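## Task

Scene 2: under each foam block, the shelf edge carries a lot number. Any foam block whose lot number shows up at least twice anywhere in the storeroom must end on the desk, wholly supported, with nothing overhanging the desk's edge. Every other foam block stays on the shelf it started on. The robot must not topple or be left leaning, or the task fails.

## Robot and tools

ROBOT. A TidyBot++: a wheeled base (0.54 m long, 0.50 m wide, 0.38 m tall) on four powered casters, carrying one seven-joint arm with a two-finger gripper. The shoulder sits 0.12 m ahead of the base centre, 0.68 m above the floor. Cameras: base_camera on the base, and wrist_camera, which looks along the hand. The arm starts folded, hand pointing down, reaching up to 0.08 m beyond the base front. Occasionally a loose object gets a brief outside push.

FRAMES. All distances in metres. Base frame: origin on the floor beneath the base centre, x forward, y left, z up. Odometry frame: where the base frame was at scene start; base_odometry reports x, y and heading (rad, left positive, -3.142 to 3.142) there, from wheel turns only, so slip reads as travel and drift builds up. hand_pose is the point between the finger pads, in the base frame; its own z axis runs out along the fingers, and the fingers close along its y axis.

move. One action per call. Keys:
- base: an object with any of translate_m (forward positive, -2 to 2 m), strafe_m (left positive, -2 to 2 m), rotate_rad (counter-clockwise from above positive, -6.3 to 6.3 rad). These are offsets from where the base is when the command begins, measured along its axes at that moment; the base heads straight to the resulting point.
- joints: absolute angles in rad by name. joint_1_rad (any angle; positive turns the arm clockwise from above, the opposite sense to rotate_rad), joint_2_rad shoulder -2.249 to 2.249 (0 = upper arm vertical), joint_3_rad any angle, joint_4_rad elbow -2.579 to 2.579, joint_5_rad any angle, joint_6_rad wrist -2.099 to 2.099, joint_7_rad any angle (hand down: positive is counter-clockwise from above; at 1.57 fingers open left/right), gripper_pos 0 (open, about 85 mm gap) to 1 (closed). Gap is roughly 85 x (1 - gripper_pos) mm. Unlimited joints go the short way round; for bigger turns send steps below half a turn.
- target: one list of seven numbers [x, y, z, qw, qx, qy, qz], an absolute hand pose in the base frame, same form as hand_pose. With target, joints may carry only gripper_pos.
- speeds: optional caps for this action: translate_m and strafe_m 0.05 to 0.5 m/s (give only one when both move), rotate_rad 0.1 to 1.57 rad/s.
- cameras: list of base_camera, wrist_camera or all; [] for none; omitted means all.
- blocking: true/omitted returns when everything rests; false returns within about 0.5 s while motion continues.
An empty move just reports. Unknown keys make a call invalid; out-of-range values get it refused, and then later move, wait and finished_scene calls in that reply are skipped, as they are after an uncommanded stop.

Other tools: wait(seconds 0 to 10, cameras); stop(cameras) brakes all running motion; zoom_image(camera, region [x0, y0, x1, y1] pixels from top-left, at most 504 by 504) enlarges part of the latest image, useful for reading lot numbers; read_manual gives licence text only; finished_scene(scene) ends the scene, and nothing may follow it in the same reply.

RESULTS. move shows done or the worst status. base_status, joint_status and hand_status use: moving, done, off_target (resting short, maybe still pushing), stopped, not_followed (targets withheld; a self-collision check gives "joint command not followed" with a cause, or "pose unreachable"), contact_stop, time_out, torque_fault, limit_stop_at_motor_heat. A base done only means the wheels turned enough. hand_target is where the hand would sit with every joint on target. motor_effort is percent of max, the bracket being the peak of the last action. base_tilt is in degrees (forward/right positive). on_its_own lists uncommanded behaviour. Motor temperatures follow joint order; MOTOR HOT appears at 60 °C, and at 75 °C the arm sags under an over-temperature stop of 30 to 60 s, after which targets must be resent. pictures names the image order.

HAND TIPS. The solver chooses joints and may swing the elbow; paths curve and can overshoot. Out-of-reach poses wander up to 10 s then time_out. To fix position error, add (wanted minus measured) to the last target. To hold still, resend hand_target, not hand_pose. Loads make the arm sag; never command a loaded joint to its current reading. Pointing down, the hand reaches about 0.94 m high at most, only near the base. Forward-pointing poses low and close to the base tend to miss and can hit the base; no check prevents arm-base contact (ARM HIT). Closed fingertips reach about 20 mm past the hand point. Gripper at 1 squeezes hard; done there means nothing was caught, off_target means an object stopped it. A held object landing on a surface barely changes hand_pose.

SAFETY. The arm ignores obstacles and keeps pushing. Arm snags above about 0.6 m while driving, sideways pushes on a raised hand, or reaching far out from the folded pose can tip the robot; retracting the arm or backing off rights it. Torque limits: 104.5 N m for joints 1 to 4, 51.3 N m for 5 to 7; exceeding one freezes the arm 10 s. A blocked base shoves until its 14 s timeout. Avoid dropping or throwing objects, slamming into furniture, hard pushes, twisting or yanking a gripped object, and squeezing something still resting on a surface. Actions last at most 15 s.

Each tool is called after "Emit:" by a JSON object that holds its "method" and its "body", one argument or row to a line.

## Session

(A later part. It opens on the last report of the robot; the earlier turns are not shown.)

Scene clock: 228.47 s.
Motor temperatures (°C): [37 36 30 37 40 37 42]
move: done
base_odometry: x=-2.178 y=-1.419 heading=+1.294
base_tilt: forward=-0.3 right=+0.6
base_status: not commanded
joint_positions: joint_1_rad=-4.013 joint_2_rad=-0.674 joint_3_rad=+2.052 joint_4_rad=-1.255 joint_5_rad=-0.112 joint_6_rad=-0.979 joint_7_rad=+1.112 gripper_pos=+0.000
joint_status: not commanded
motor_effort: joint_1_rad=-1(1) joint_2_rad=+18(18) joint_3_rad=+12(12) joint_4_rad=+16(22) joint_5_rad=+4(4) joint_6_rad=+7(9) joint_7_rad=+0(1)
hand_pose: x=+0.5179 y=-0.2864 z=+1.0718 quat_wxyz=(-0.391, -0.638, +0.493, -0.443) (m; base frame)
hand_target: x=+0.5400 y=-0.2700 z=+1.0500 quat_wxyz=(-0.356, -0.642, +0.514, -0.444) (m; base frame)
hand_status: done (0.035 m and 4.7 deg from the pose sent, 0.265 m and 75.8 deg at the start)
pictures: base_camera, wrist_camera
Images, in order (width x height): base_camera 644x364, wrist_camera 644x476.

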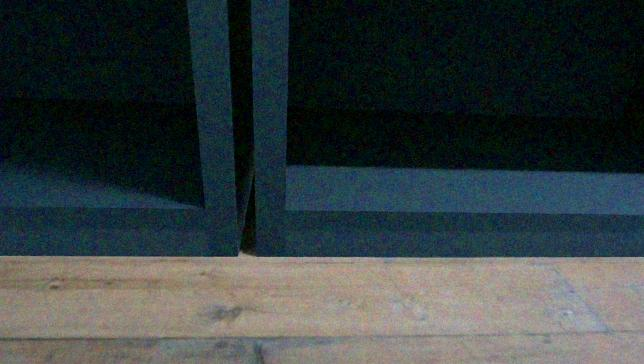

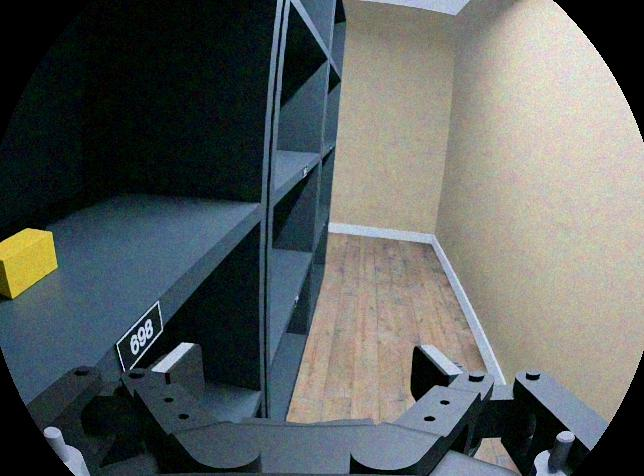

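Emit:
{"method": "move", "body": {
  "joints": {"joint_1_rad":-6.283,"joint_2_rad":-0.42,"joint_3_rad":3.1416,"joint_4_rad":-1.60,"joint_5_rad":0,"joint_6_rad":-0.70,"joint_7_rad":1.571,"gripper_pos":1},
  "cameras": []
}}

Emit:
{"method": "move", "body": {
  "base": {"strafe_m":-0.4},
  "cameras": []
}}

Emit:
{"method": "move", "body": {
  "target": [0.72, 0.0, 1.035, 0.0, 0.822, 0.0, 0.569]
}}

Scene clock: 232.50 s.
Motor temperatures (°C): [37 36 30 37 40 37 42]
move: done
base_odometry: x=-2.178 y=-1.419 heading=+1.294
base_tilt: forward=-0.3 right=+0.6
base_status: not commanded
joint_positions: joint_1_rad=-6.264 joint_2_rad=-0.438 joint_3_rad=+3.125 joint_4_rad=-1.568 joint_5_rad=-0.070 joint_6_rad=-0.757 joint_7_rad=+1.527 gripper_pos=+0.999
joint_status: all done
motor_effort: joint_1_rad=-1(3) joint_2_rad=-4(18) joint_3_rad=+1(13) joint_4_rad=+21(22) joint_5_rad=+0(5) joint_6_rad=+8(10) joint_7_rad=+0(1)
hand_pose: x=+0.5203 y=+0.0174 z=+1.1004 quat_wxyz=(+0.043, -0.809, +0.024, -0.586) (m; base frame)
hand_target: x=+0.5346 y=+0.0013 z=+1.0910 quat_wxyz=(+0.000, -0.808, +0.000, -0.590) (m; base frame)
hand_status: not commanded
pictures: none
No camera images: "cameras" was empty.

Scene clock: 234.70 s.
Motor temperatures (°C): [37 36 30 37 40 37 42]
move: done
base_odometry: x=-1.793 y=-1.528 heading=+1.293
base_tilt: forward=-0.3 right=+0.6
base_status: done
joint_positions: joint_1_rad=-6.266 joint_2_rad=-0.434 joint_3_rad=+3.137 joint_4_rad=-1.570 joint_5_rad=-0.065 joint_6_rad=-0.754 joint_7_rad=+1.528 gripper_pos=+0.999
joint_status: not commanded
motor_effort: joint_1_rad=-1(1) joint_2_rad=-5(7) joint_3_rad=+1(3) joint_4_rad=+21(22) joint_5_rad=+0(1) joint_6_rad=+8(9) joint_7_rad=+0(1)
hand_pose: x=+0.5226 y=+0.0104 z=+1.0984 quat_wxyz=(+0.040, -0.810, +0.028, -0.585) (m; base frame)
hand_target: x=+0.5346 y=+0.0013 z=+1.0910 quat_wxyz=(+0.000, -0.808, +0.000, -0.590) (m; base frame)
hand_status: not commanded
pictures: none
No camera images: "cameras" was empty.

Scene clock: 236.27 s.
Motor temperatures (°C): [37 36 30 37 40 37 42]
move: done
base_odometry: x=-1.793 y=-1.528 heading=+1.293
base_tilt: forward=-0.3 right=+0.6
base_status: not commanded
joint_positions: joint_1_rad=-6.281 joint_2_rad=-0.022 joint_3_rad=+3.148 joint_4_rad=-1.457 joint_5_rad=-0.065 joint_6_rad=-0.550 joint_7_rad=+1.536 gripper_pos=+0.999
joint_status: not commanded
motor_effort: joint_1_rad=+0(1) joint_2_rad=-21(23) joint_3_rad=+0(1) joint_4_rad=+22(23) joint_5_rad=+0(1) joint_6_rad=+8(9) joint_7_rad=+0(1)
hand_pose: x=+0.7063 y=+0.0072 z=+1.0201 quat_wxyz=(+0.037, -0.837, +0.032, -0.546) (m; base frame)
hand_target: x=+0.7200 y=+0.0000 z=+1.0350 quat_wxyz=(+0.000, -0.822, +0.000, -0.569) (m; base frame)
hand_status: done (0.022 m and 6.4 deg from the pose sent, 0.208 m and 6.0 deg at the start)
pictures: base_camera, wrist_camera
Images, in order (width x height): base_camera 644x364, wrist_camera 644x476.

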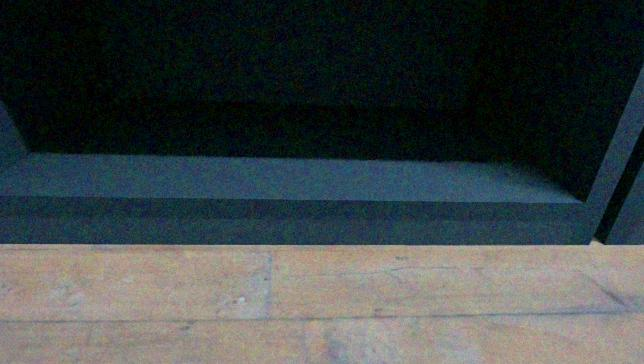

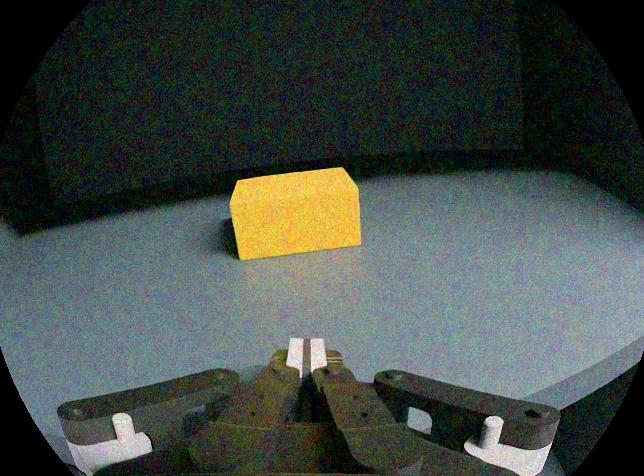

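Emit:
{"method": "move", "body": {
  "base": {"strafe_m":-0.015,"translate_m":0.16},
  "speeds": {"translate_m":0.15}
}}

Scene clock: 238.33 s.
Motor temperatures (°C): [37 36 30 37 40 37 42]
move: done
base_odometry: x=-1.735 y=-1.378 heading=+1.293
base_tilt: forward=-0.3 right=+0.6
base_status: done
joint_positions: joint_1_rad=-6.283 joint_2_rad=-0.016 joint_3_rad=+3.149 joint_4_rad=-1.455 joint_5_rad=-0.065 joint_6_rad=-0.547 joint_7_rad=+1.537 gripper_pos=+0.999
joint_status: not commanded
motor_effort: joint_1_rad=-1(1) joint_2_rad=-20(24) joint_3_rad=+0(1) joint_4_rad=+22(23) joint_5_rad=+0(1) joint_6_rad=+8(9) joint_7_rad=+0(0)
hand_pose: x=+0.7089 y=+0.0073 z=+1.0185 quat_wxyz=(+0.036, -0.837, +0.031, -0.545) (m; base frame)
hand_target: x=+0.7200 y=+0.0000 z=+1.0350 quat_wxyz=(+0.000, -0.822, +0.000, -0.569) (m; base frame)
hand_status: not commanded
pictures: base_camera, wrist_camera
Images, in order (width x height): base_camera 644x364, wrist_camera 644x476.

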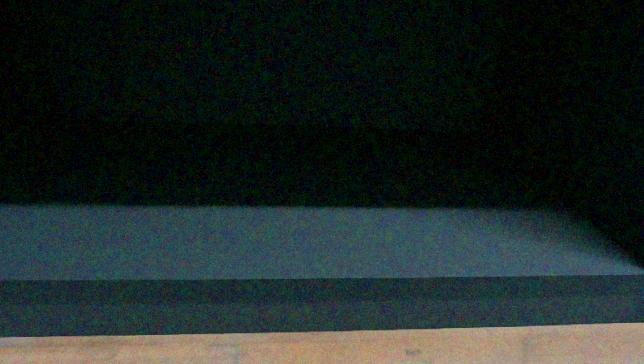

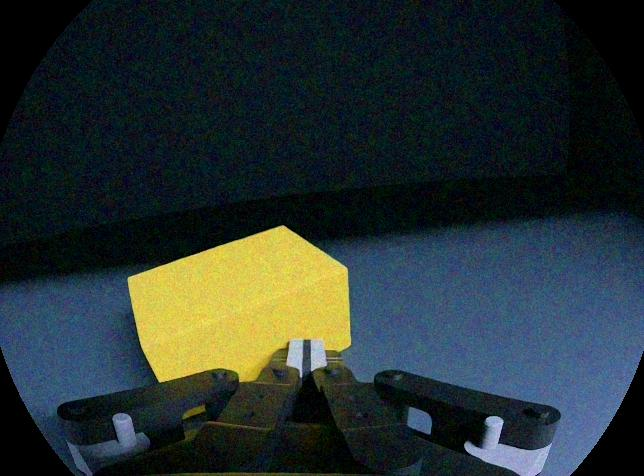

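Emit:
{"method": "move", "body": {
  "base": {"translate_m":0.055},
  "speeds": {"translate_m":0.12},
  "cameras": ["wrist_camera"]
}}

Emit:
{"method": "move", "body": {
  "base": {"translate_m":-0.2},
  "joints": {"gripper_pos":0},
  "cameras": ["wrist_camera"]
}}

Scene clock: 239.67 s.
Motor temperatures (°C): [37 36 30 37 40 37 42]
move: done
base_odometry: x=-1.719 y=-1.325 heading=+1.292
base_tilt: forward=-0.3 right=+0.6
base_status: done
joint_positions: joint_1_rad=-6.283 joint_2_rad=-0.015 joint_3_rad=+3.149 joint_4_rad=-1.455 joint_5_rad=-0.065 joint_6_rad=-0.546 joint_7_rad=+1.537 gripper_pos=+0.999
joint_status: not commanded
motor_effort: joint_1_rad=+0(1) joint_2_rad=-20(24) joint_3_rad=+0(1) joint_4_rad=+22(23) joint_5_rad=+0(1) joint_6_rad=+8(9) joint_7_rad=+0(1)
hand_pose: x=+0.7093 y=+0.0072 z=+1.0185 quat_wxyz=(+0.036, -0.837, +0.031, -0.546) (m; base frame)
hand_target: x=+0.7200 y=+0.0000 z=+1.0350 quat_wxyz=(+0.000, -0.822, +0.000, -0.569) (m; base frame)
hand_status: not commanded
pictures: wrist_camera
Images, in order (width x height): wrist_camera 644x476.

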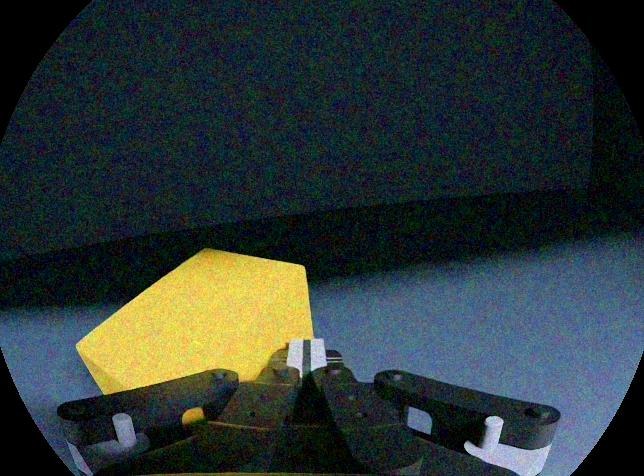

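Scene clock: 241.33 s.
Motor temperatures (°C): [37 36 30 37 40 37 42]
move: done
base_odometry: x=-1.774 y=-1.518 heading=+1.292
base_tilt: forward=-0.3 right=+0.6
base_status: done
joint_positions: joint_1_rad=-6.287 joint_2_rad=-0.019 joint_3_rad=+3.153 joint_4_rad=-1.453 joint_5_rad=-0.065 joint_6_rad=-0.544 joint_7_rad=+1.537 gripper_pos=+0.000
joint_status: all done
motor_effort: joint_1_rad=-1(2) joint_2_rad=-21(25) joint_3_rad=+0(2) joint_4_rad=+22(23) joint_5_rad=+0(1) joint_6_rad=+8(9) joint_7_rad=+0(0)
hand_pose: x=+0.7085 y=+0.0073 z=+1.0220 quat_wxyz=(+0.036, -0.835, +0.031, -0.549) (m; base frame)
hand_target: x=+0.7200 y=+0.0000 z=+1.0350 quat_wxyz=(+0.000, -0.822, +0.000, -0.569) (m; base frame)
hand_status: not commanded
pictures: wrist_camera
Images, in order (width x height): wrist_camera 644x476.

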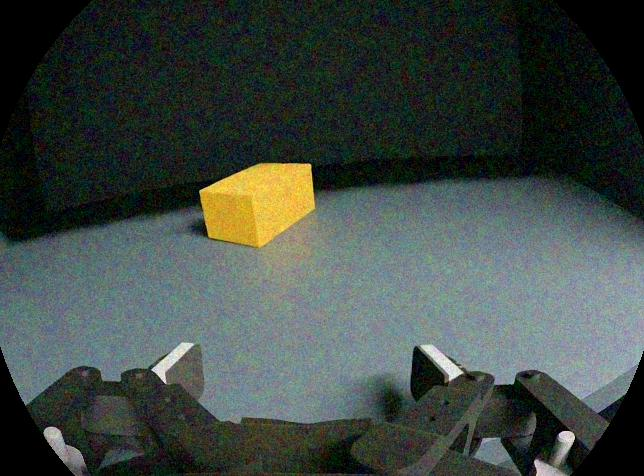

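Emit:
{"method": "move", "body": {
  "target": [0.70, 0.115, 1.035, 0.093, 0.811, -0.135, 0.561],
  "base": {"translate_m":0.06}
}}

Scene clock: 243.83 s.
Motor temperatures (°C): [37 36 30 37 40 37 42]
move: done
base_odometry: x=-1.758 y=-1.460 heading=+1.292
base_tilt: forward=-0.3 right=+0.6
base_status: done
joint_positions: joint_1_rad=-6.825 joint_2_rad=+0.119 joint_3_rad=+3.105 joint_4_rad=-1.294 joint_5_rad=+0.990 joint_6_rad=-0.998 joint_7_rad=+0.455 gripper_pos=+0.000
joint_status: not commanded
motor_effort: joint_1_rad=-1(3) joint_2_rad=-24(26) joint_3_rad=+1(2) joint_4_rad=+20(23) joint_5_rad=+7(7) joint_6_rad=+4(9) joint_7_rad=+0(1)
hand_pose: x=+0.6986 y=+0.1166 z=+1.0324 quat_wxyz=(-0.071, -0.819, +0.125, -0.555) (m; base frame)
hand_target: x=+0.7000 y=+0.1150 z=+1.0350 quat_wxyz=(-0.093, -0.811, +0.135, -0.561) (m; base frame)
hand_status: done (0.003 m and 3.0 deg from the pose sent, 0.109 m and 19.3 deg at the start)
pictures: base_camera, wrist_camera
Images, in order (width x height): base_camera 644x364, wrist_camera 644x476.

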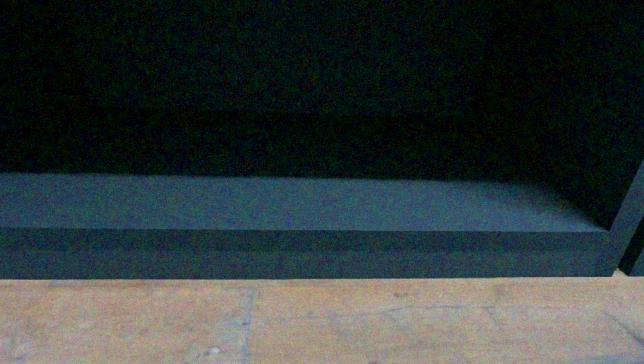

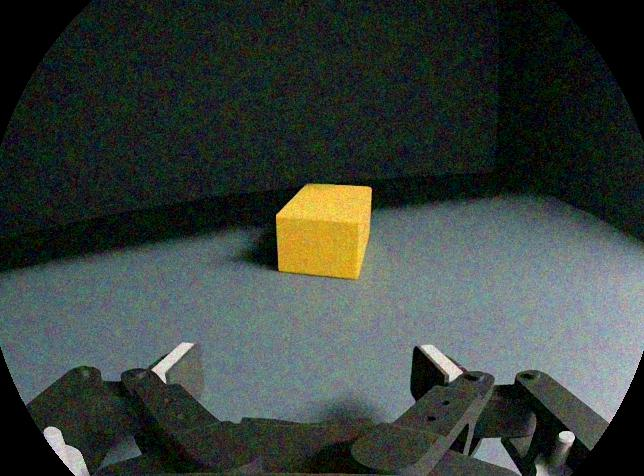

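Emit:
{"method": "move", "body": {
  "target": [0.70, 0.112, 1.02, 0.135, 0.798, -0.195, 0.553],
  "base": {"translate_m":0.05},
  "cameras": ["wrist_camera"]
}}

Emit:
{"method": "move", "body": {
  "base": {"translate_m":0.053,"strafe_m":-0.027},
  "speeds": {"translate_m":0.12},
  "cameras": ["wrist_camera"]
}}

Scene clock: 245.50 s.
Motor temperatures (°C): [37 36 30 37 40 37 42]
move: done
base_odometry: x=-1.744 y=-1.412 heading=+1.292
base_tilt: forward=-0.3 right=+0.6
base_status: done
joint_positions: joint_1_rad=-6.952 joint_2_rad=+0.207 joint_3_rad=+3.182 joint_4_rad=-1.243 joint_5_rad=+1.058 joint_6_rad=-1.143 joint_7_rad=+0.333 gripper_pos=+0.000
joint_status: not commanded
motor_effort: joint_1_rad=-1(1) joint_2_rad=-26(29) joint_3_rad=+1(2) joint_4_rad=+19(21) joint_5_rad=+7(8) joint_6_rad=+3(5) joint_7_rad=+0(1)
hand_pose: x=+0.7018 y=+0.1239 z=+1.0107 quat_wxyz=(-0.111, -0.814, +0.174, -0.543) (m; base frame)
hand_target: x=+0.7000 y=+0.1120 z=+1.0200 quat_wxyz=(-0.135, -0.798, +0.195, -0.553) (m; base frame)
hand_status: done (0.015 m and 4.3 deg from the pose sent, 0.013 m and 11.2 deg at the start)
pictures: wrist_camera
Images, in order (width x height): wrist_camera 644x476.

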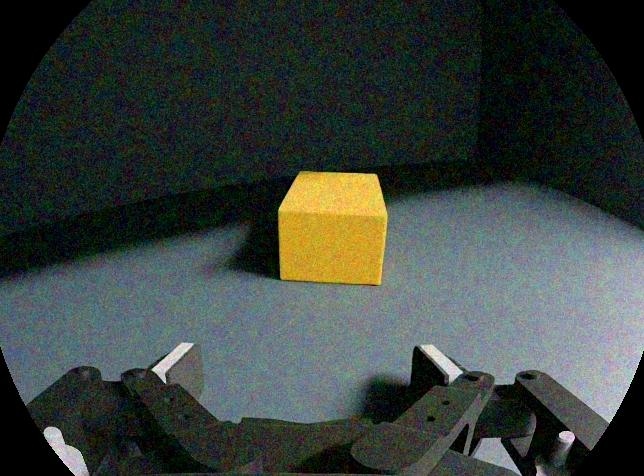

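Scene clock: 246.57 s.
Motor temperatures (°C): [37 36 30 37 40 37 42]
move: done
base_odometry: x=-1.703 y=-1.369 heading=+1.292
base_tilt: forward=-0.3 right=+0.6
base_status: done
joint_positions: joint_1_rad=-6.962 joint_2_rad=+0.207 joint_3_rad=+3.187 joint_4_rad=-1.242 joint_5_rad=+1.058 joint_6_rad=-1.147 joint_7_rad=+0.332 gripper_pos=+0.000
joint_status: not commanded
motor_effort: joint_1_rad=-1(3) joint_2_rad=-27(28) joint_3_rad=+1(2) joint_4_rad=+19(20) joint_5_rad=+8(8) joint_6_rad=+3(4) joint_7_rad=+0(1)
hand_pose: x=+0.7005 y=+0.1264 z=+1.0110 quat_wxyz=(-0.111, -0.814, +0.173, -0.543) (m; base frame)
hand_target: x=+0.7000 y=+0.1120 z=+1.0200 quat_wxyz=(-0.135, -0.798, +0.195, -0.553) (m; base frame)
hand_status: not commanded
pictures: wrist_camera
Images, in order (width x height): wrist_camera 644x476.

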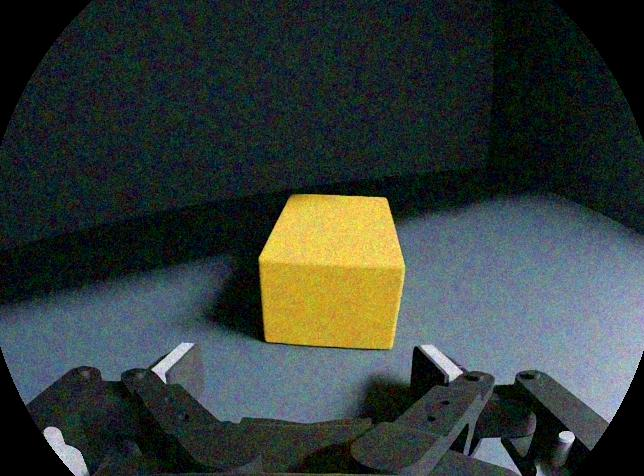

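Emit:
{"method": "move", "body": {
  "base": {"translate_m":0.064,"strafe_m":-0.043},
  "speeds": {"translate_m":0.12},
  "cameras": ["wrist_camera"]
}}

Emit:
{"method": "move", "body": {
  "joints": {"gripper_pos":0.5},
  "cameras": ["wrist_camera"]
}}

Scene clock: 248.00 s.
Motor temperatures (°C): [37 36 30 37 40 37 42]
move: done
base_odometry: x=-1.644 y=-1.319 heading=+1.292
base_tilt: forward=-0.3 right=+0.6
base_status: done
joint_positions: joint_1_rad=-6.966 joint_2_rad=+0.207 joint_3_rad=+3.190 joint_4_rad=-1.242 joint_5_rad=+1.058 joint_6_rad=-1.148 joint_7_rad=+0.331 gripper_pos=+0.000
joint_status: not commanded
motor_effort: joint_1_rad=+0(3) joint_2_rad=-26(28) joint_3_rad=+1(3) joint_4_rad=+19(21) joint_5_rad=+8(8) joint_6_rad=+3(3) joint_7_rad=+0(1)
hand_pose: x=+0.7001 y=+0.1271 z=+1.0112 quat_wxyz=(-0.111, -0.814, +0.173, -0.543) (m; base frame)
hand_target: x=+0.7000 y=+0.1120 z=+1.0200 quat_wxyz=(-0.135, -0.798, +0.195, -0.553) (m; base frame)
hand_status: not commanded
pictures: wrist_camera
Images, in order (width x height): wrist_camera 644x476.

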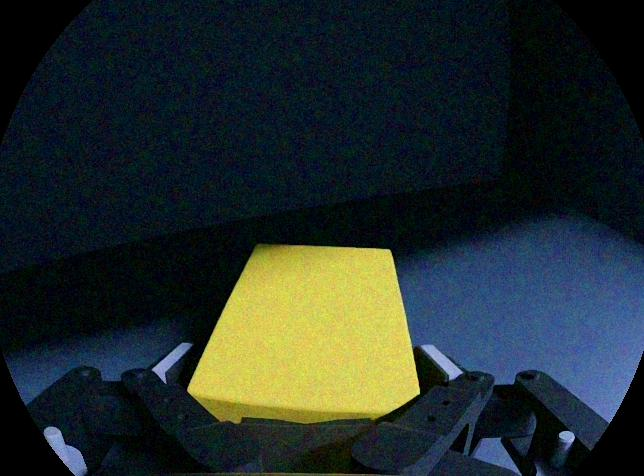

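Scene clock: 248.83 s.
Motor temperatures (°C): [37 36 30 37 40 37 42]
move: off_target
base_odometry: x=-1.644 y=-1.319 heading=+1.292
base_tilt: forward=-0.3 right=+0.6
base_status: not commanded
joint_positions: joint_1_rad=-6.966 joint_2_rad=+0.207 joint_3_rad=+3.190 joint_4_rad=-1.238 joint_5_rad=+1.064 joint_6_rad=-1.148 joint_7_rad=+0.331 gripper_pos=+0.368
joint_status: gripper_pos off_target (ended at +0.368, target +0.500)
motor_effort: joint_1_rad=-1(1) joint_2_rad=-25(26) joint_3_rad=+1(1) joint_4_rad=+19(20) joint_5_rad=+7(8) joint_6_rad=+3(4) joint_7_rad=+0(1)
hand_pose: x=+0.7006 y=+0.1263 z=+1.0143 quat_wxyz=(-0.111, -0.812, +0.173, -0.546) (m; base frame)
hand_target: x=+0.7000 y=+0.1120 z=+1.0200 quat_wxyz=(-0.135, -0.798, +0.195, -0.553) (m; base frame)
hand_status: not commanded
pictures: wrist_camera
Images, in order (width x height): wrist_camera 644x476.

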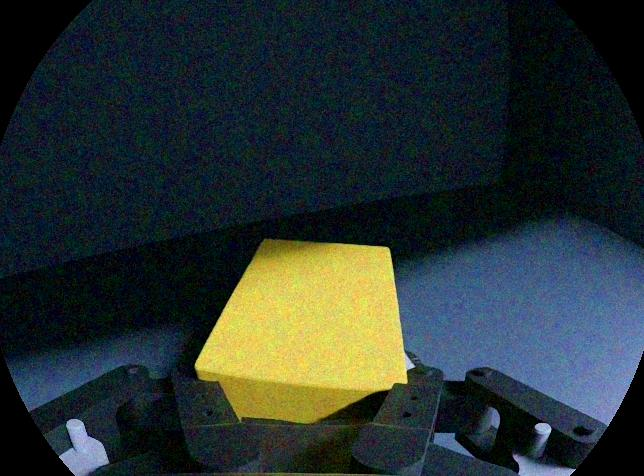

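Emit:
{"method": "move", "body": {
  "target": [0.70, 0.115, 1.075, 0.135, 0.798, -0.195, 0.553],
  "cameras": []
}}

Emit:
{"method": "move", "body": {
  "base": {"translate_m":-0.2},
  "cameras": ["wrist_camera","base_camera"]
}}

Emit:
{"method": "move", "body": {
  "target": [0.48, 0.0, 1.05, 0.0, 0.822, 0.0, 0.569],
  "cameras": ["wrist_camera","base_camera"]
}}

Scene clock: 250.50 s.
Motor temperatures (°C): [37 36 30 37 40 37 42]
move: done
base_odometry: x=-1.644 y=-1.319 heading=+1.292
base_tilt: forward=-0.3 right=+0.6
base_status: not commanded
joint_positions: joint_1_rad=-7.013 joint_2_rad=+0.230 joint_3_rad=+3.270 joint_4_rad=-1.018 joint_5_rad=+1.064 joint_6_rad=-1.220 joint_7_rad=+0.434 gripper_pos=+0.368
joint_status: not commanded
motor_effort: joint_1_rad=-1(1) joint_2_rad=-26(28) joint_3_rad=+1(2) joint_4_rad=+19(21) joint_5_rad=+8(9) joint_6_rad=+4(5) joint_7_rad=+0(0)
hand_pose: x=+0.7021 y=+0.1086 z=+1.0982 quat_wxyz=(-0.116, -0.780, +0.201, -0.581) (m; base frame)
hand_target: x=+0.7000 y=+0.1150 z=+1.0750 quat_wxyz=(-0.135, -0.798, +0.195, -0.553) (m; base frame)
hand_status: done (0.024 m and 4.4 deg from the pose sent, 0.062 m and 4.1 deg at the start)
pictures: none
No camera images: "cameras" was empty.

Scene clock: 252.13 s.
Motor temperatures (°C): [37 36 30 37 40 37 42]
move: done
base_odometry: x=-1.699 y=-1.511 heading=+1.292
base_tilt: forward=-0.4 right=+0.6
base_status: done
joint_positions: joint_1_rad=-7.021 joint_2_rad=+0.239 joint_3_rad=+3.274 joint_4_rad=-1.017 joint_5_rad=+1.064 joint_6_rad=-1.224 joint_7_rad=+0.434 gripper_pos=+0.368
joint_status: not commanded
motor_effort: joint_1_rad=+0(2) joint_2_rad=-26(29) joint_3_rad=+2(2) joint_4_rad=+19(20) joint_5_rad=+8(8) joint_6_rad=+4(5) joint_7_rad=+0(1)
hand_pose: x=+0.7035 y=+0.1126 z=+1.0938 quat_wxyz=(-0.119, -0.782, +0.199, -0.579) (m; base frame)
hand_target: x=+0.7000 y=+0.1150 z=+1.0750 quat_wxyz=(-0.135, -0.798, +0.195, -0.553) (m; base frame)
hand_status: not commanded
pictures: base_camera, wrist_camera
Images, in order (width x height): base_camera 644x364, wrist_camera 644x476.

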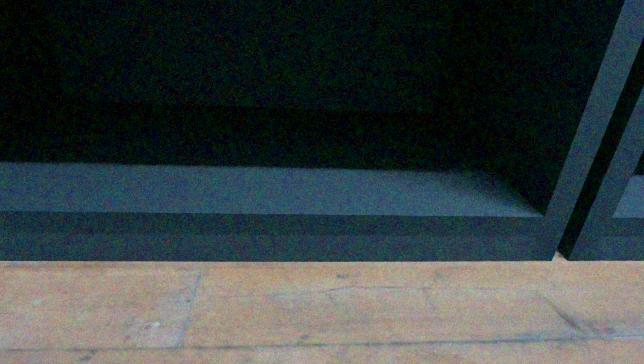

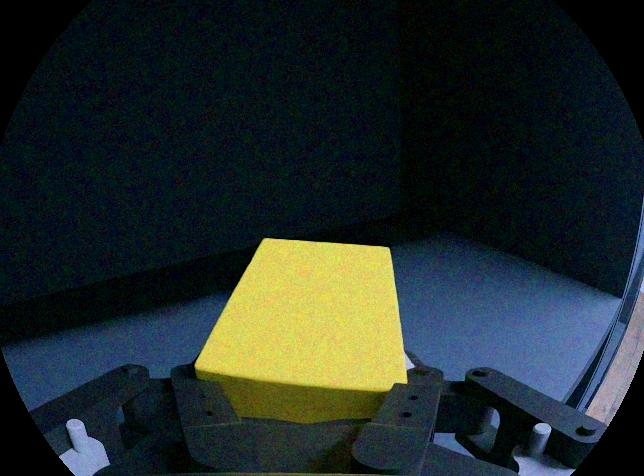

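Scene clock: 254.60 s.
Motor temperatures (°C): [37 36 30 37 40 37 42]
move: done
base_odometry: x=-1.699 y=-1.511 heading=+1.292
base_tilt: forward=-0.4 right=+0.6
base_status: not commanded
joint_positions: joint_1_rad=-6.306 joint_2_rad=-0.541 joint_3_rad=+3.163 joint_4_rad=-1.703 joint_5_rad=+0.072 joint_6_rad=-0.809 joint_7_rad=+1.529 gripper_pos=+0.368
joint_status: not commanded
motor_effort: joint_1_rad=+0(1) joint_2_rad=-1(29) joint_3_rad=+0(3) joint_4_rad=+21(22) joint_5_rad=+1(8) joint_6_rad=+8(9) joint_7_rad=+0(1)
hand_pose: x=+0.4775 y=-0.0174 z=+1.0470 quat_wxyz=(-0.018, -0.833, +0.013, -0.553) (m; base frame)
hand_target: x=+0.4800 y=+0.0000 z=+1.0500 quat_wxyz=(+0.000, -0.822, +0.000, -0.569) (m; base frame)
hand_status: done (0.018 m and 3.4 deg from the pose sent, 0.254 m and 27.1 deg at the start)
pictures: base_camera, wrist_camera
Images, in order (width x height): base_camera 644x364, wrist_camera 644x476.

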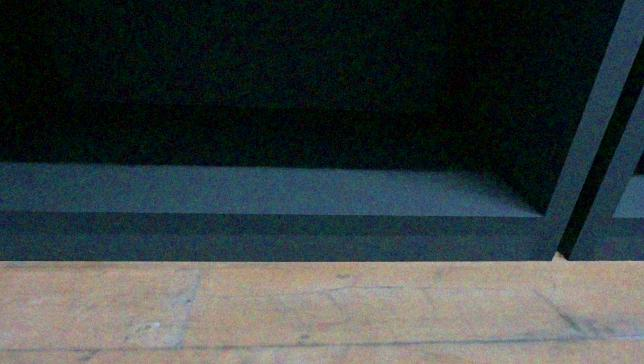

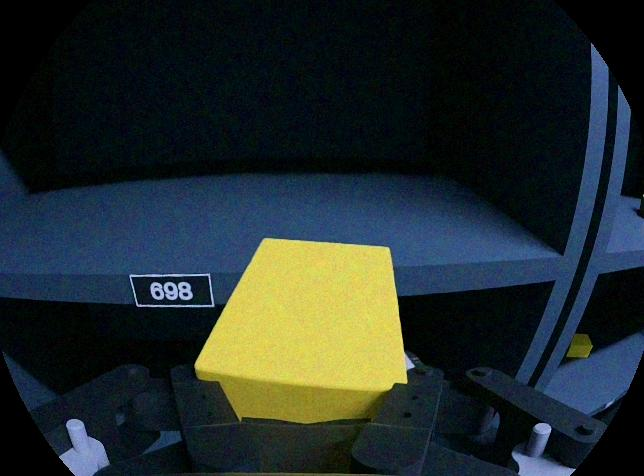

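Emit:
{"method": "move", "body": {
  "target": [0.38, 0.0, 1.03, 0.0, 0.822, 0.0, 0.569],
  "base": {"translate_m":0.05},
  "cameras": []
}}

Emit:
{"method": "move", "body": {
  "base": {"strafe_m":-1.4},
  "cameras": ["base_camera"]
}}

Scene clock: 256.47 s.
Motor temperatures (°C): [37 36 30 37 40 37 42]
move: done
base_odometry: x=-1.685 y=-1.463 heading=+1.293
base_tilt: forward=-0.4 right=+0.6
base_status: done
joint_positions: joint_1_rad=-6.305 joint_2_rad=-0.787 joint_3_rad=+3.162 joint_4_rad=-1.790 joint_5_rad=+0.070 joint_6_rad=-0.860 joint_7_rad=+1.531 gripper_pos=+0.368
joint_status: not commanded
motor_effort: joint_1_rad=-1(1) joint_2_rad=+7(9) joint_3_rad=+0(1) joint_4_rad=+20(22) joint_5_rad=+1(1) joint_6_rad=+9(9) joint_7_rad=+0(1)
hand_pose: x=+0.3843 y=-0.0187 z=+1.0586 quat_wxyz=(-0.015, -0.802, +0.015, -0.597) (m; base frame)
hand_target: x=+0.3800 y=+0.0000 z=+1.0300 quat_wxyz=(+0.000, -0.822, +0.000, -0.569) (m; base frame)
hand_status: done (0.034 m and 4.6 deg from the pose sent, 0.100 m and 3.4 deg at the start)
pictures: none
No camera images: "cameras" was empty.

Scene clock: 260.53 s.
Motor temperatures (°C): [37 36 30 37 40 37 42]
move: done
base_odometry: x=-0.339 y=-1.847 heading=+1.293
base_tilt: forward=-0.4 right=+0.6
base_status: done
joint_positions: joint_1_rad=-6.302 joint_2_rad=-0.787 joint_3_rad=+3.155 joint_4_rad=-1.791 joint_5_rad=+0.066 joint_6_rad=-0.860 joint_7_rad=+1.531 gripper_pos=+0.368
joint_status: not commanded
motor_effort: joint_1_rad=+0(1) joint_2_rad=+7(7) joint_3_rad=+1(3) joint_4_rad=+19(21) joint_5_rad=+1(2) joint_6_rad=+9(9) joint_7_rad=+0(1)
hand_pose: x=+0.3843 y=-0.0154 z=+1.0581 quat_wxyz=(-0.014, -0.802, +0.013, -0.597) (m; base frame)
hand_target: x=+0.3800 y=+0.0000 z=+1.0300 quat_wxyz=(+0.000, -0.822, +0.000, -0.569) (m; base frame)
hand_status: not commanded
pictures: base_camera
Images, in order (width x height): base_camera 644x364.

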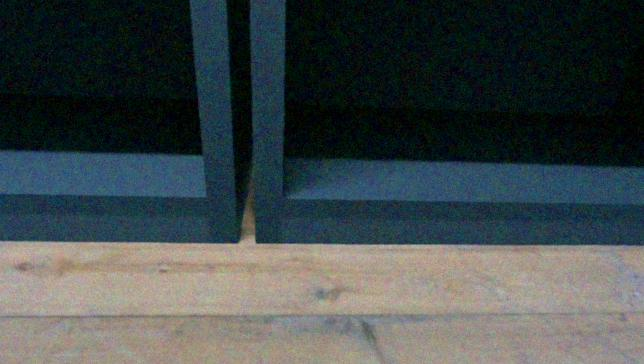

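Emit:
{"method": "move", "body": {
  "base": {"translate_m":0.13,"strafe_m":-0.75},
  "cameras": ["base_camera"]
}}

Emit:
{"method": "move", "body": {
  "base": {"translate_m":0.05,"strafe_m":-0.75},
  "cameras": ["base_camera","wrist_camera"]
}}

Scene clock: 263.63 s.
Motor temperatures (°C): [37 36 30 37 40 37 42]
move: done
base_odometry: x=+0.418 y=-1.928 heading=+1.292
base_tilt: forward=-0.3 right=+0.6
base_status: done
joint_positions: joint_1_rad=-6.301 joint_2_rad=-0.787 joint_3_rad=+3.153 joint_4_rad=-1.791 joint_5_rad=+0.065 joint_6_rad=-0.860 joint_7_rad=+1.531 gripper_pos=+0.368
joint_status: not commanded
motor_effort: joint_1_rad=+0(1) joint_2_rad=+6(8) joint_3_rad=+1(2) joint_4_rad=+20(21) joint_5_rad=+1(2) joint_6_rad=+9(9) joint_7_rad=+0(1)
hand_pose: x=+0.3843 y=-0.0143 z=+1.0580 quat_wxyz=(-0.014, -0.802, +0.012, -0.596) (m; base frame)
hand_target: x=+0.3800 y=+0.0000 z=+1.0300 quat_wxyz=(+0.000, -0.822, +0.000, -0.569) (m; base frame)
hand_status: not commanded
pictures: base_camera
Images, in order (width x height): base_camera 644x364.

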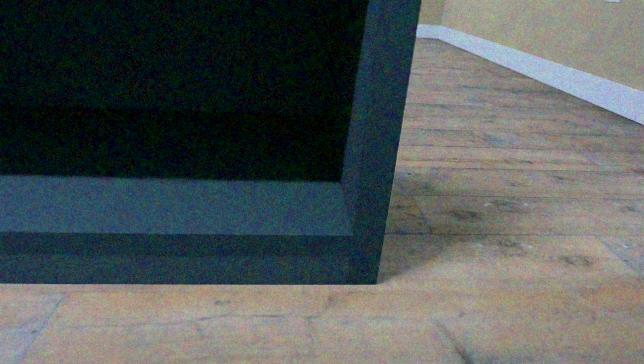

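Scene clock: 266.50 s.
Motor temperatures (°C): [37 36 30 37 40 37 42]
move: done
base_odometry: x=+1.153 y=-2.087 heading=+1.293
base_tilt: forward=-0.4 right=+0.6
base_status: done
joint_positions: joint_1_rad=-6.300 joint_2_rad=-0.787 joint_3_rad=+3.151 joint_4_rad=-1.791 joint_5_rad=+0.064 joint_6_rad=-0.860 joint_7_rad=+1.531 gripper_pos=+0.368
joint_status: not commanded
motor_effort: joint_1_rad=-1(1) joint_2_rad=+6(9) joint_3_rad=+1(2) joint_4_rad=+20(21) joint_5_rad=+1(2) joint_6_rad=+9(9) joint_7_rad=+0(1)
hand_pose: x=+0.3843 y=-0.0136 z=+1.0579 quat_wxyz=(-0.014, -0.802, +0.012, -0.596) (m; base frame)
hand_target: x=+0.3800 y=+0.0000 z=+1.0300 quat_wxyz=(+0.000, -0.822, +0.000, -0.569) (m; base frame)
hand_status: not commanded
pictures: base_camera, wrist_camera
Images, in order (width x height): base_camera 644x364, wrist_camera 644x476.

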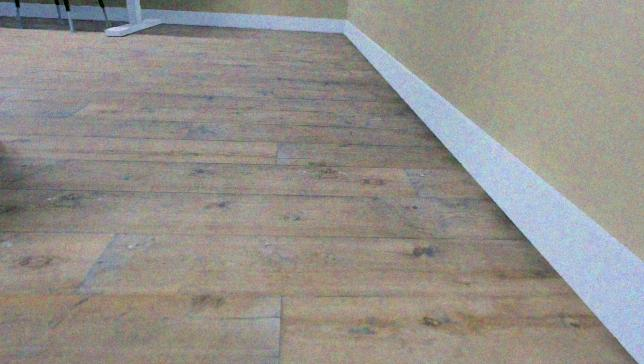

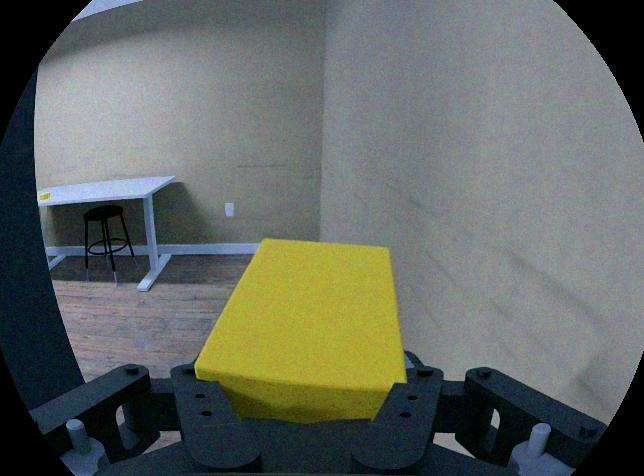

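Emit:
{"method": "move", "body": {
  "base": {"translate_m":1.85,"strafe_m":0.08},
  "cameras": ["base_camera"]
}}

Emit:
{"method": "move", "body": {
  "base": {"translate_m":0.55,"strafe_m":1.65},
  "target": [0.6, 0.0, 0.95, 0.0, 0.822, 0.0, 0.569]
}}

Scene clock: 271.87 s.
Motor temperatures (°C): [37 36 30 37 40 37 42]
move: done
base_odometry: x=+1.584 y=-0.286 heading=+1.292
base_tilt: forward=-0.3 right=+0.6
base_status: done
joint_positions: joint_1_rad=-6.300 joint_2_rad=-0.788 joint_3_rad=+3.151 joint_4_rad=-1.793 joint_5_rad=+0.064 joint_6_rad=-0.860 joint_7_rad=+1.531 gripper_pos=+0.368
joint_status: not commanded
motor_effort: joint_1_rad=-1(1) joint_2_rad=+7(11) joint_3_rad=+1(1) joint_4_rad=+20(21) joint_5_rad=+1(1) joint_6_rad=+9(10) joint_7_rad=+0(1)
hand_pose: x=+0.3842 y=-0.0135 z=+1.0569 quat_wxyz=(-0.014, -0.803, +0.012, -0.596) (m; base frame)
hand_target: x=+0.3800 y=+0.0000 z=+1.0300 quat_wxyz=(+0.000, -0.822, +0.000, -0.569) (m; base frame)
hand_status: not commanded
pictures: base_camera
Images, in order (width x height): base_camera 644x364.

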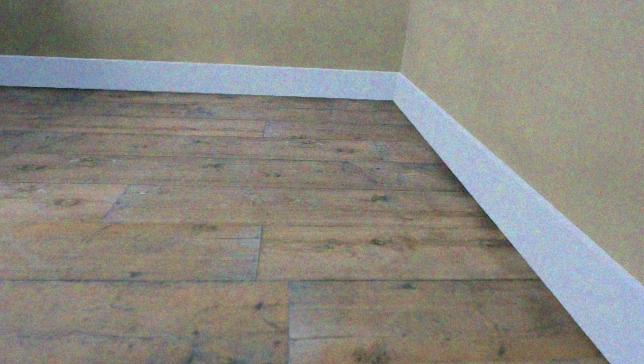

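Scene clock: 276.43 s.
Motor temperatures (°C): [37 36 30 37 40 37 42]
move: done
base_odometry: x=+0.150 y=+0.697 heading=+1.294
base_tilt: forward=-6.3 right=+0.7
base_status: done
joint_positions: joint_1_rad=-6.321 joint_2_rad=-0.302 joint_3_rad=+3.146 joint_4_rad=-1.929 joint_5_rad=+0.061 joint_6_rad=-0.330 joint_7_rad=+1.532 gripper_pos=+0.368
joint_status: not commanded
motor_effort: joint_1_rad=+6(8) joint_2_rad=-7(22) joint_3_rad=+1(6) joint_4_rad=+23(26) joint_5_rad=+1(2) joint_6_rad=+8(11) joint_7_rad=+0(1)
hand_pose: x=+0.5962 y=+0.0110 z=+0.9485 quat_wxyz=(-0.003, -0.829, -0.016, -0.558) (m; base frame)
hand_target: x=+0.6000 y=+0.0000 z=+0.9500 quat_wxyz=(+0.000, -0.822, +0.000, -0.569) (m; base frame)
hand_status: done (0.012 m and 2.4 deg from the pose sent, 0.241 m and 4.3 deg at the start)
pictures: base_camera, wrist_camera
Images, in order (width x height): base_camera 644x364, wrist_camera 644x476.

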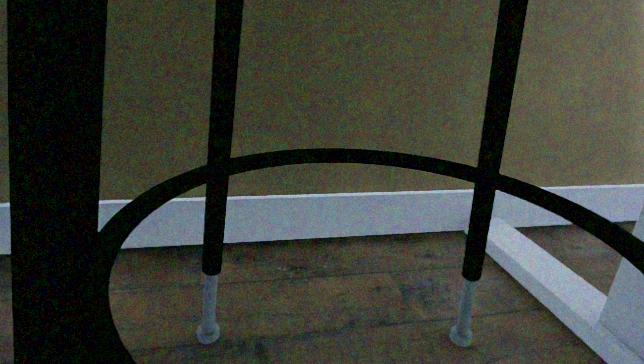

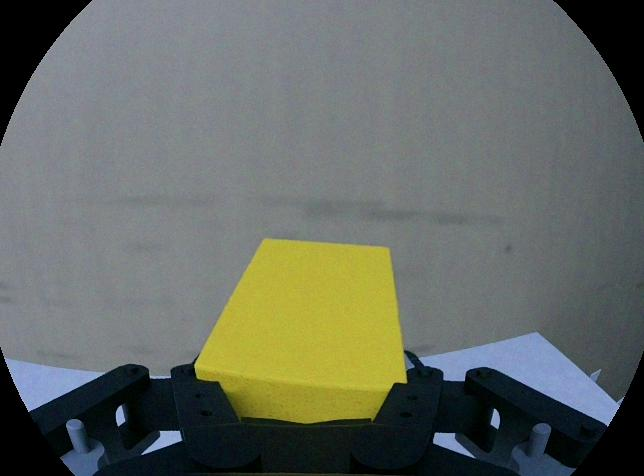

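Emit:
{"method": "move", "body": {
  "base": {"translate_m":-0.25},
  "speeds": {"translate_m":0.2}
}}

Scene clock: 279.07 s.
Motor temperatures (°C): [37 36 30 37 40 37 42]
move: done
base_odometry: x=+0.082 y=+0.457 heading=+1.295
base_tilt: forward=-0.4 right=+0.6
base_status: done
joint_positions: joint_1_rad=-6.301 joint_2_rad=-0.301 joint_3_rad=+3.150 joint_4_rad=-1.947 joint_5_rad=+0.060 joint_6_rad=-0.323 joint_7_rad=+1.532 gripper_pos=+0.368
joint_status: not commanded
motor_effort: joint_1_rad=-1(7) joint_2_rad=-11(31) joint_3_rad=+1(7) joint_4_rad=+22(33) joint_5_rad=+1(1) joint_6_rad=+8(12) joint_7_rad=+0(1)
hand_pose: x=+0.5948 y=-0.0003 z=+0.9393 quat_wxyz=(-0.009, -0.833, -0.006, -0.553) (m; base frame)
hand_target: x=+0.6000 y=+0.0000 z=+0.9500 quat_wxyz=(+0.000, -0.822, +0.000, -0.569) (m; base frame)
hand_status: not commanded
pictures: base_camera, wrist_camera
Images, in order (width x height): base_camera 644x364, wrist_camera 644x476.

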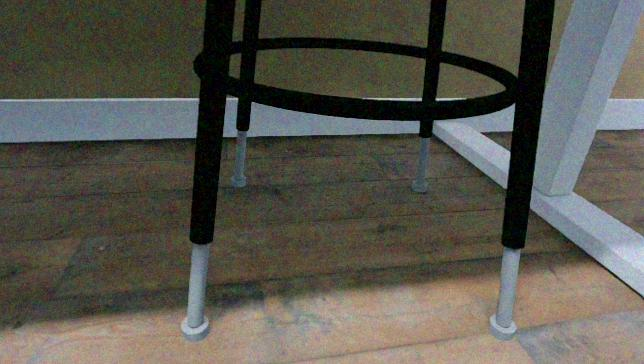

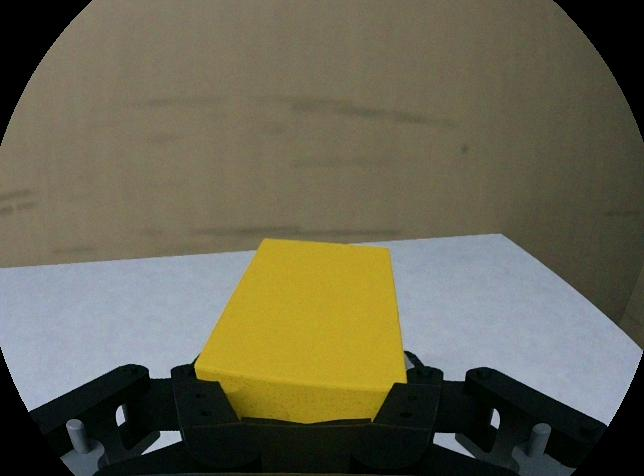

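Emit:
{"method": "move", "body": {
  "base": {"translate_m":-0.08},
  "speeds": {"translate_m":0.2},
  "target": [0.61, 0.0, 0.79, 0.0, 0.822, 0.0, 0.569],
  "cameras": ["wrist_camera"]
}}

Emit:
{"method": "move", "body": {
  "target": [0.62, 0.0, 0.745, 0.0, 0.822, 0.0, 0.569],
  "cameras": ["wrist_camera"]
}}

Emit:
{"method": "move", "body": {
  "target": [0.62, 0.0, 0.728, 0.0, 0.815, 0.0, 0.579],
  "cameras": ["wrist_camera"]
}}

Scene clock: 281.60 s.
Motor temperatures (°C): [37 36 30 37 40 37 42]
move: done
base_odometry: x=+0.060 y=+0.379 heading=+1.296
base_tilt: forward=-0.3 right=+0.6
base_status: done
joint_positions: joint_1_rad=-6.301 joint_2_rad=-0.118 joint_3_rad=+3.150 joint_4_rad=-2.337 joint_5_rad=+0.060 joint_6_rad=+0.274 joint_7_rad=+1.532 gripper_pos=+0.368
joint_status: not commanded
motor_effort: joint_1_rad=+0(1) joint_2_rad=-14(16) joint_3_rad=+0(1) joint_4_rad=+19(23) joint_5_rad=+1(1) joint_6_rad=+9(9) joint_7_rad=+0(1)
hand_pose: x=+0.6098 y=+0.0113 z=+0.7960 quat_wxyz=(+0.005, -0.826, -0.017, -0.563) (m; base frame)
hand_target: x=+0.6100 y=+0.0000 z=+0.7900 quat_wxyz=(+0.000, -0.822, +0.000, -0.569) (m; base frame)
hand_status: done (0.013 m and 2.1 deg from the pose sent, 0.150 m and 2.5 deg at the start)
pictures: wrist_camera
Images, in order (width x height): wrist_camera 644x476.

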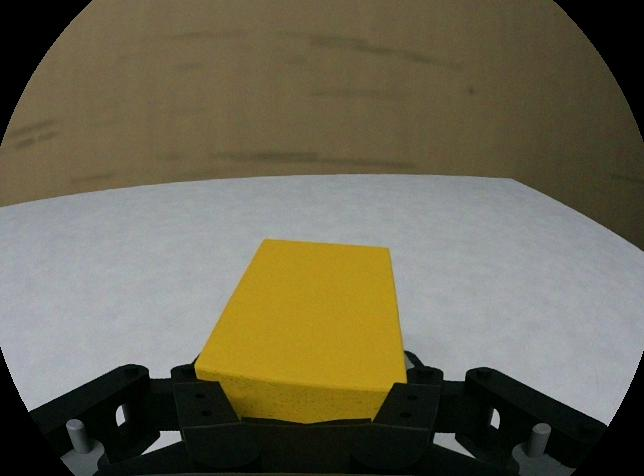

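Scene clock: 282.97 s.
Motor temperatures (°C): [37 36 30 37 40 37 42]
move: done
base_odometry: x=+0.060 y=+0.379 heading=+1.296
base_tilt: forward=-0.3 right=+0.6
base_status: not commanded
joint_positions: joint_1_rad=-6.301 joint_2_rad=+0.024 joint_3_rad=+3.150 joint_4_rad=-2.414 joint_5_rad=+0.060 joint_6_rad=+0.489 joint_7_rad=+1.532 gripper_pos=+0.368
joint_status: not commanded
motor_effort: joint_1_rad=+0(1) joint_2_rad=-17(18) joint_3_rad=+0(1) joint_4_rad=+16(19) joint_5_rad=+0(1) joint_6_rad=+9(9) joint_7_rad=+0(1)
hand_pose: x=+0.6214 y=+0.0152 z=+0.7472 quat_wxyz=(+0.010, -0.828, -0.018, -0.561) (m; base frame)
hand_target: x=+0.6200 y=+0.0000 z=+0.7450 quat_wxyz=(+0.000, -0.822, +0.000, -0.569) (m; base frame)
hand_status: done (0.015 m and 2.7 deg from the pose sent, 0.053 m and 2.1 deg at the start)
pictures: wrist_camera
Images, in order (width x height): wrist_camera 644x476.

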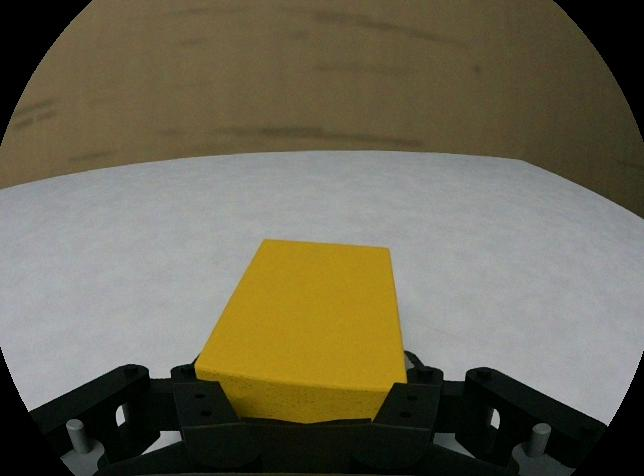

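Scene clock: 283.77 s.
Motor temperatures (°C): [37 36 30 37 40 37 42]
move: done
base_odometry: x=+0.060 y=+0.379 heading=+1.296
base_tilt: forward=-0.4 right=+0.6
base_status: not commanded
joint_positions: joint_1_rad=-6.300 joint_2_rad=+0.077 joint_3_rad=+3.150 joint_4_rad=-2.463 joint_5_rad=+0.060 joint_6_rad=+0.647 joint_7_rad=+1.532 gripper_pos=+0.368
joint_status: not commanded
motor_effort: joint_1_rad=-1(1) joint_2_rad=-16(17) joint_3_rad=+0(1) joint_4_rad=+14(17) joint_5_rad=+0(1) joint_6_rad=+7(8) joint_7_rad=-1(1)
hand_pose: x=+0.6242 y=+0.0173 z=+0.7436 quat_wxyz=(+0.014, -0.811, -0.018, -0.584) (m; base frame)
hand_target: x=+0.6200 y=+0.0000 z=+0.7280 quat_wxyz=(+0.000, -0.815, +0.000, -0.579) (m; base frame)
hand_status: done (0.024 m and 2.8 deg from the pose sent, 0.025 m and 3.5 deg at the start)
pictures: wrist_camera
Images, in order (width x height): wrist_camera 644x476.

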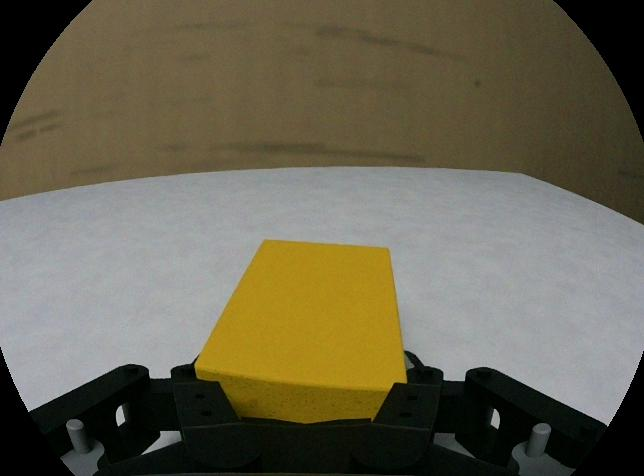

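Contact (as before). Release and back away.

Emit:
{"method": "move", "body": {
  "joints": {"gripper_pos":0.0},
  "cameras": ["wrist_camera"]
}}

Emit:
{"method": "move", "body": {
  "base": {"translate_m":-0.35},
  "speeds": {"translate_m":0.3},
  "cameras": []
}}

Emit:
{"method": "move", "body": {
  "joints": {"joint_1_rad":-6.7,"joint_2_rad":-0.3,"joint_4_rad":-2.3,"joint_6_rad":0.35},
  "cameras": ["wrist_camera"]
}}

Scene clock: 284.80 s.
Motor temperatures (°C): [37 36 30 37 40 37 42]
move: done
base_odometry: x=+0.060 y=+0.379 heading=+1.296
base_tilt: forward=-0.3 right=+0.6
base_status: not commanded
joint_positions: joint_1_rad=-6.300 joint_2_rad=+0.085 joint_3_rad=+3.150 joint_4_rad=-2.466 joint_5_rad=+0.060 joint_6_rad=+0.649 joint_7_rad=+1.532 gripper_pos=+0.000
joint_status: all done
motor_effort: joint_1_rad=+0(1) joint_2_rad=-17(18) joint_3_rad=+0(0) joint_4_rad=+14(15) joint_5_rad=+0(1) joint_6_rad=+8(9) joint_7_rad=+0(1)
hand_pose: x=+0.6239 y=+0.0173 z=+0.7384 quat_wxyz=(+0.014, -0.814, -0.018, -0.580) (m; base frame)
hand_target: x=+0.6200 y=+0.0000 z=+0.7280 quat_wxyz=(+0.000, -0.815, +0.000, -0.579) (m; base frame)
hand_status: not commanded
pictures: wrist_camera
Images, in order (width x height): wrist_camera 644x476.

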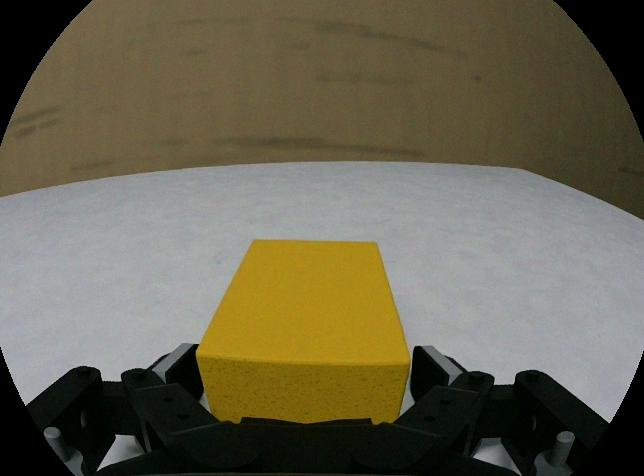

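Scene clock: 286.93 s.
Motor temperatures (°C): [37 36 30 37 40 37 42]
move: done
base_odometry: x=-0.035 y=+0.042 heading=+1.298
base_tilt: forward=-0.3 right=+0.6
base_status: done
joint_positions: joint_1_rad=-6.300 joint_2_rad=+0.089 joint_3_rad=+3.150 joint_4_rad=-2.471 joint_5_rad=+0.060 joint_6_rad=+0.652 joint_7_rad=+1.532 gripper_pos=+0.000
joint_status: not commanded
motor_effort: joint_1_rad=-1(1) joint_2_rad=-18(18) joint_3_rad=+0(1) joint_4_rad=+15(16) joint_5_rad=+1(1) joint_6_rad=+8(9) joint_7_rad=+0(1)
hand_pose: x=+0.6226 y=+0.0173 z=+0.7353 quat_wxyz=(+0.015, -0.816, -0.018, -0.578) (m; base frame)
hand_target: x=+0.6200 y=+0.0000 z=+0.7280 quat_wxyz=(+0.000, -0.815, +0.000, -0.579) (m; base frame)
hand_status: not commanded
pictures: none
No camera images: "cameras" was empty.

Scene clock: 288.77 s.
Motor temperatures (°C): [37 36 30 37 40 37 42]
move: done
base_odometry: x=-0.035 y=+0.042 heading=+1.298
base_tilt: forward=-0.4 right=+0.6
base_status: not commanded
joint_positions: joint_1_rad=-6.682 joint_2_rad=-0.293 joint_3_rad=+3.150 joint_4_rad=-2.315 joint_5_rad=+0.060 joint_6_rad=+0.400 joint_7_rad=+1.532 gripper_pos=+0.000
joint_status: all done
motor_effort: joint_1_rad=-1(2) joint_2_rad=-9(19) joint_3_rad=+0(1) joint_4_rad=+21(21) joint_5_rad=+1(1) joint_6_rad=+9(10) joint_7_rad=+0(1)
hand_pose: x=+0.5524 y=+0.1874 z=+0.9315 quat_wxyz=(+0.137, -0.709, -0.154, -0.675) (m; base frame)
hand_target: x=+0.5513 y=+0.1893 z=+0.9284 quat_wxyz=(+0.139, -0.719, -0.151, -0.664) (m; base frame)
hand_status: not commanded
pictures: wrist_camera
Images, in order (width x height): wrist_camera 644x476.

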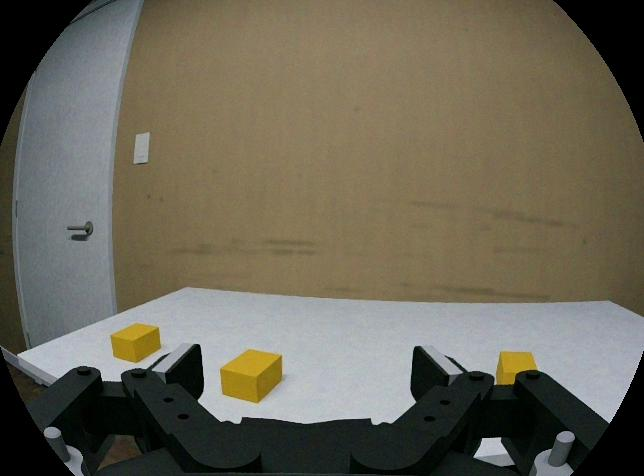

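Emit:
{"method": "finished_scene", "body": {
  "scene": 2
}}

The scene is finished: the task was done.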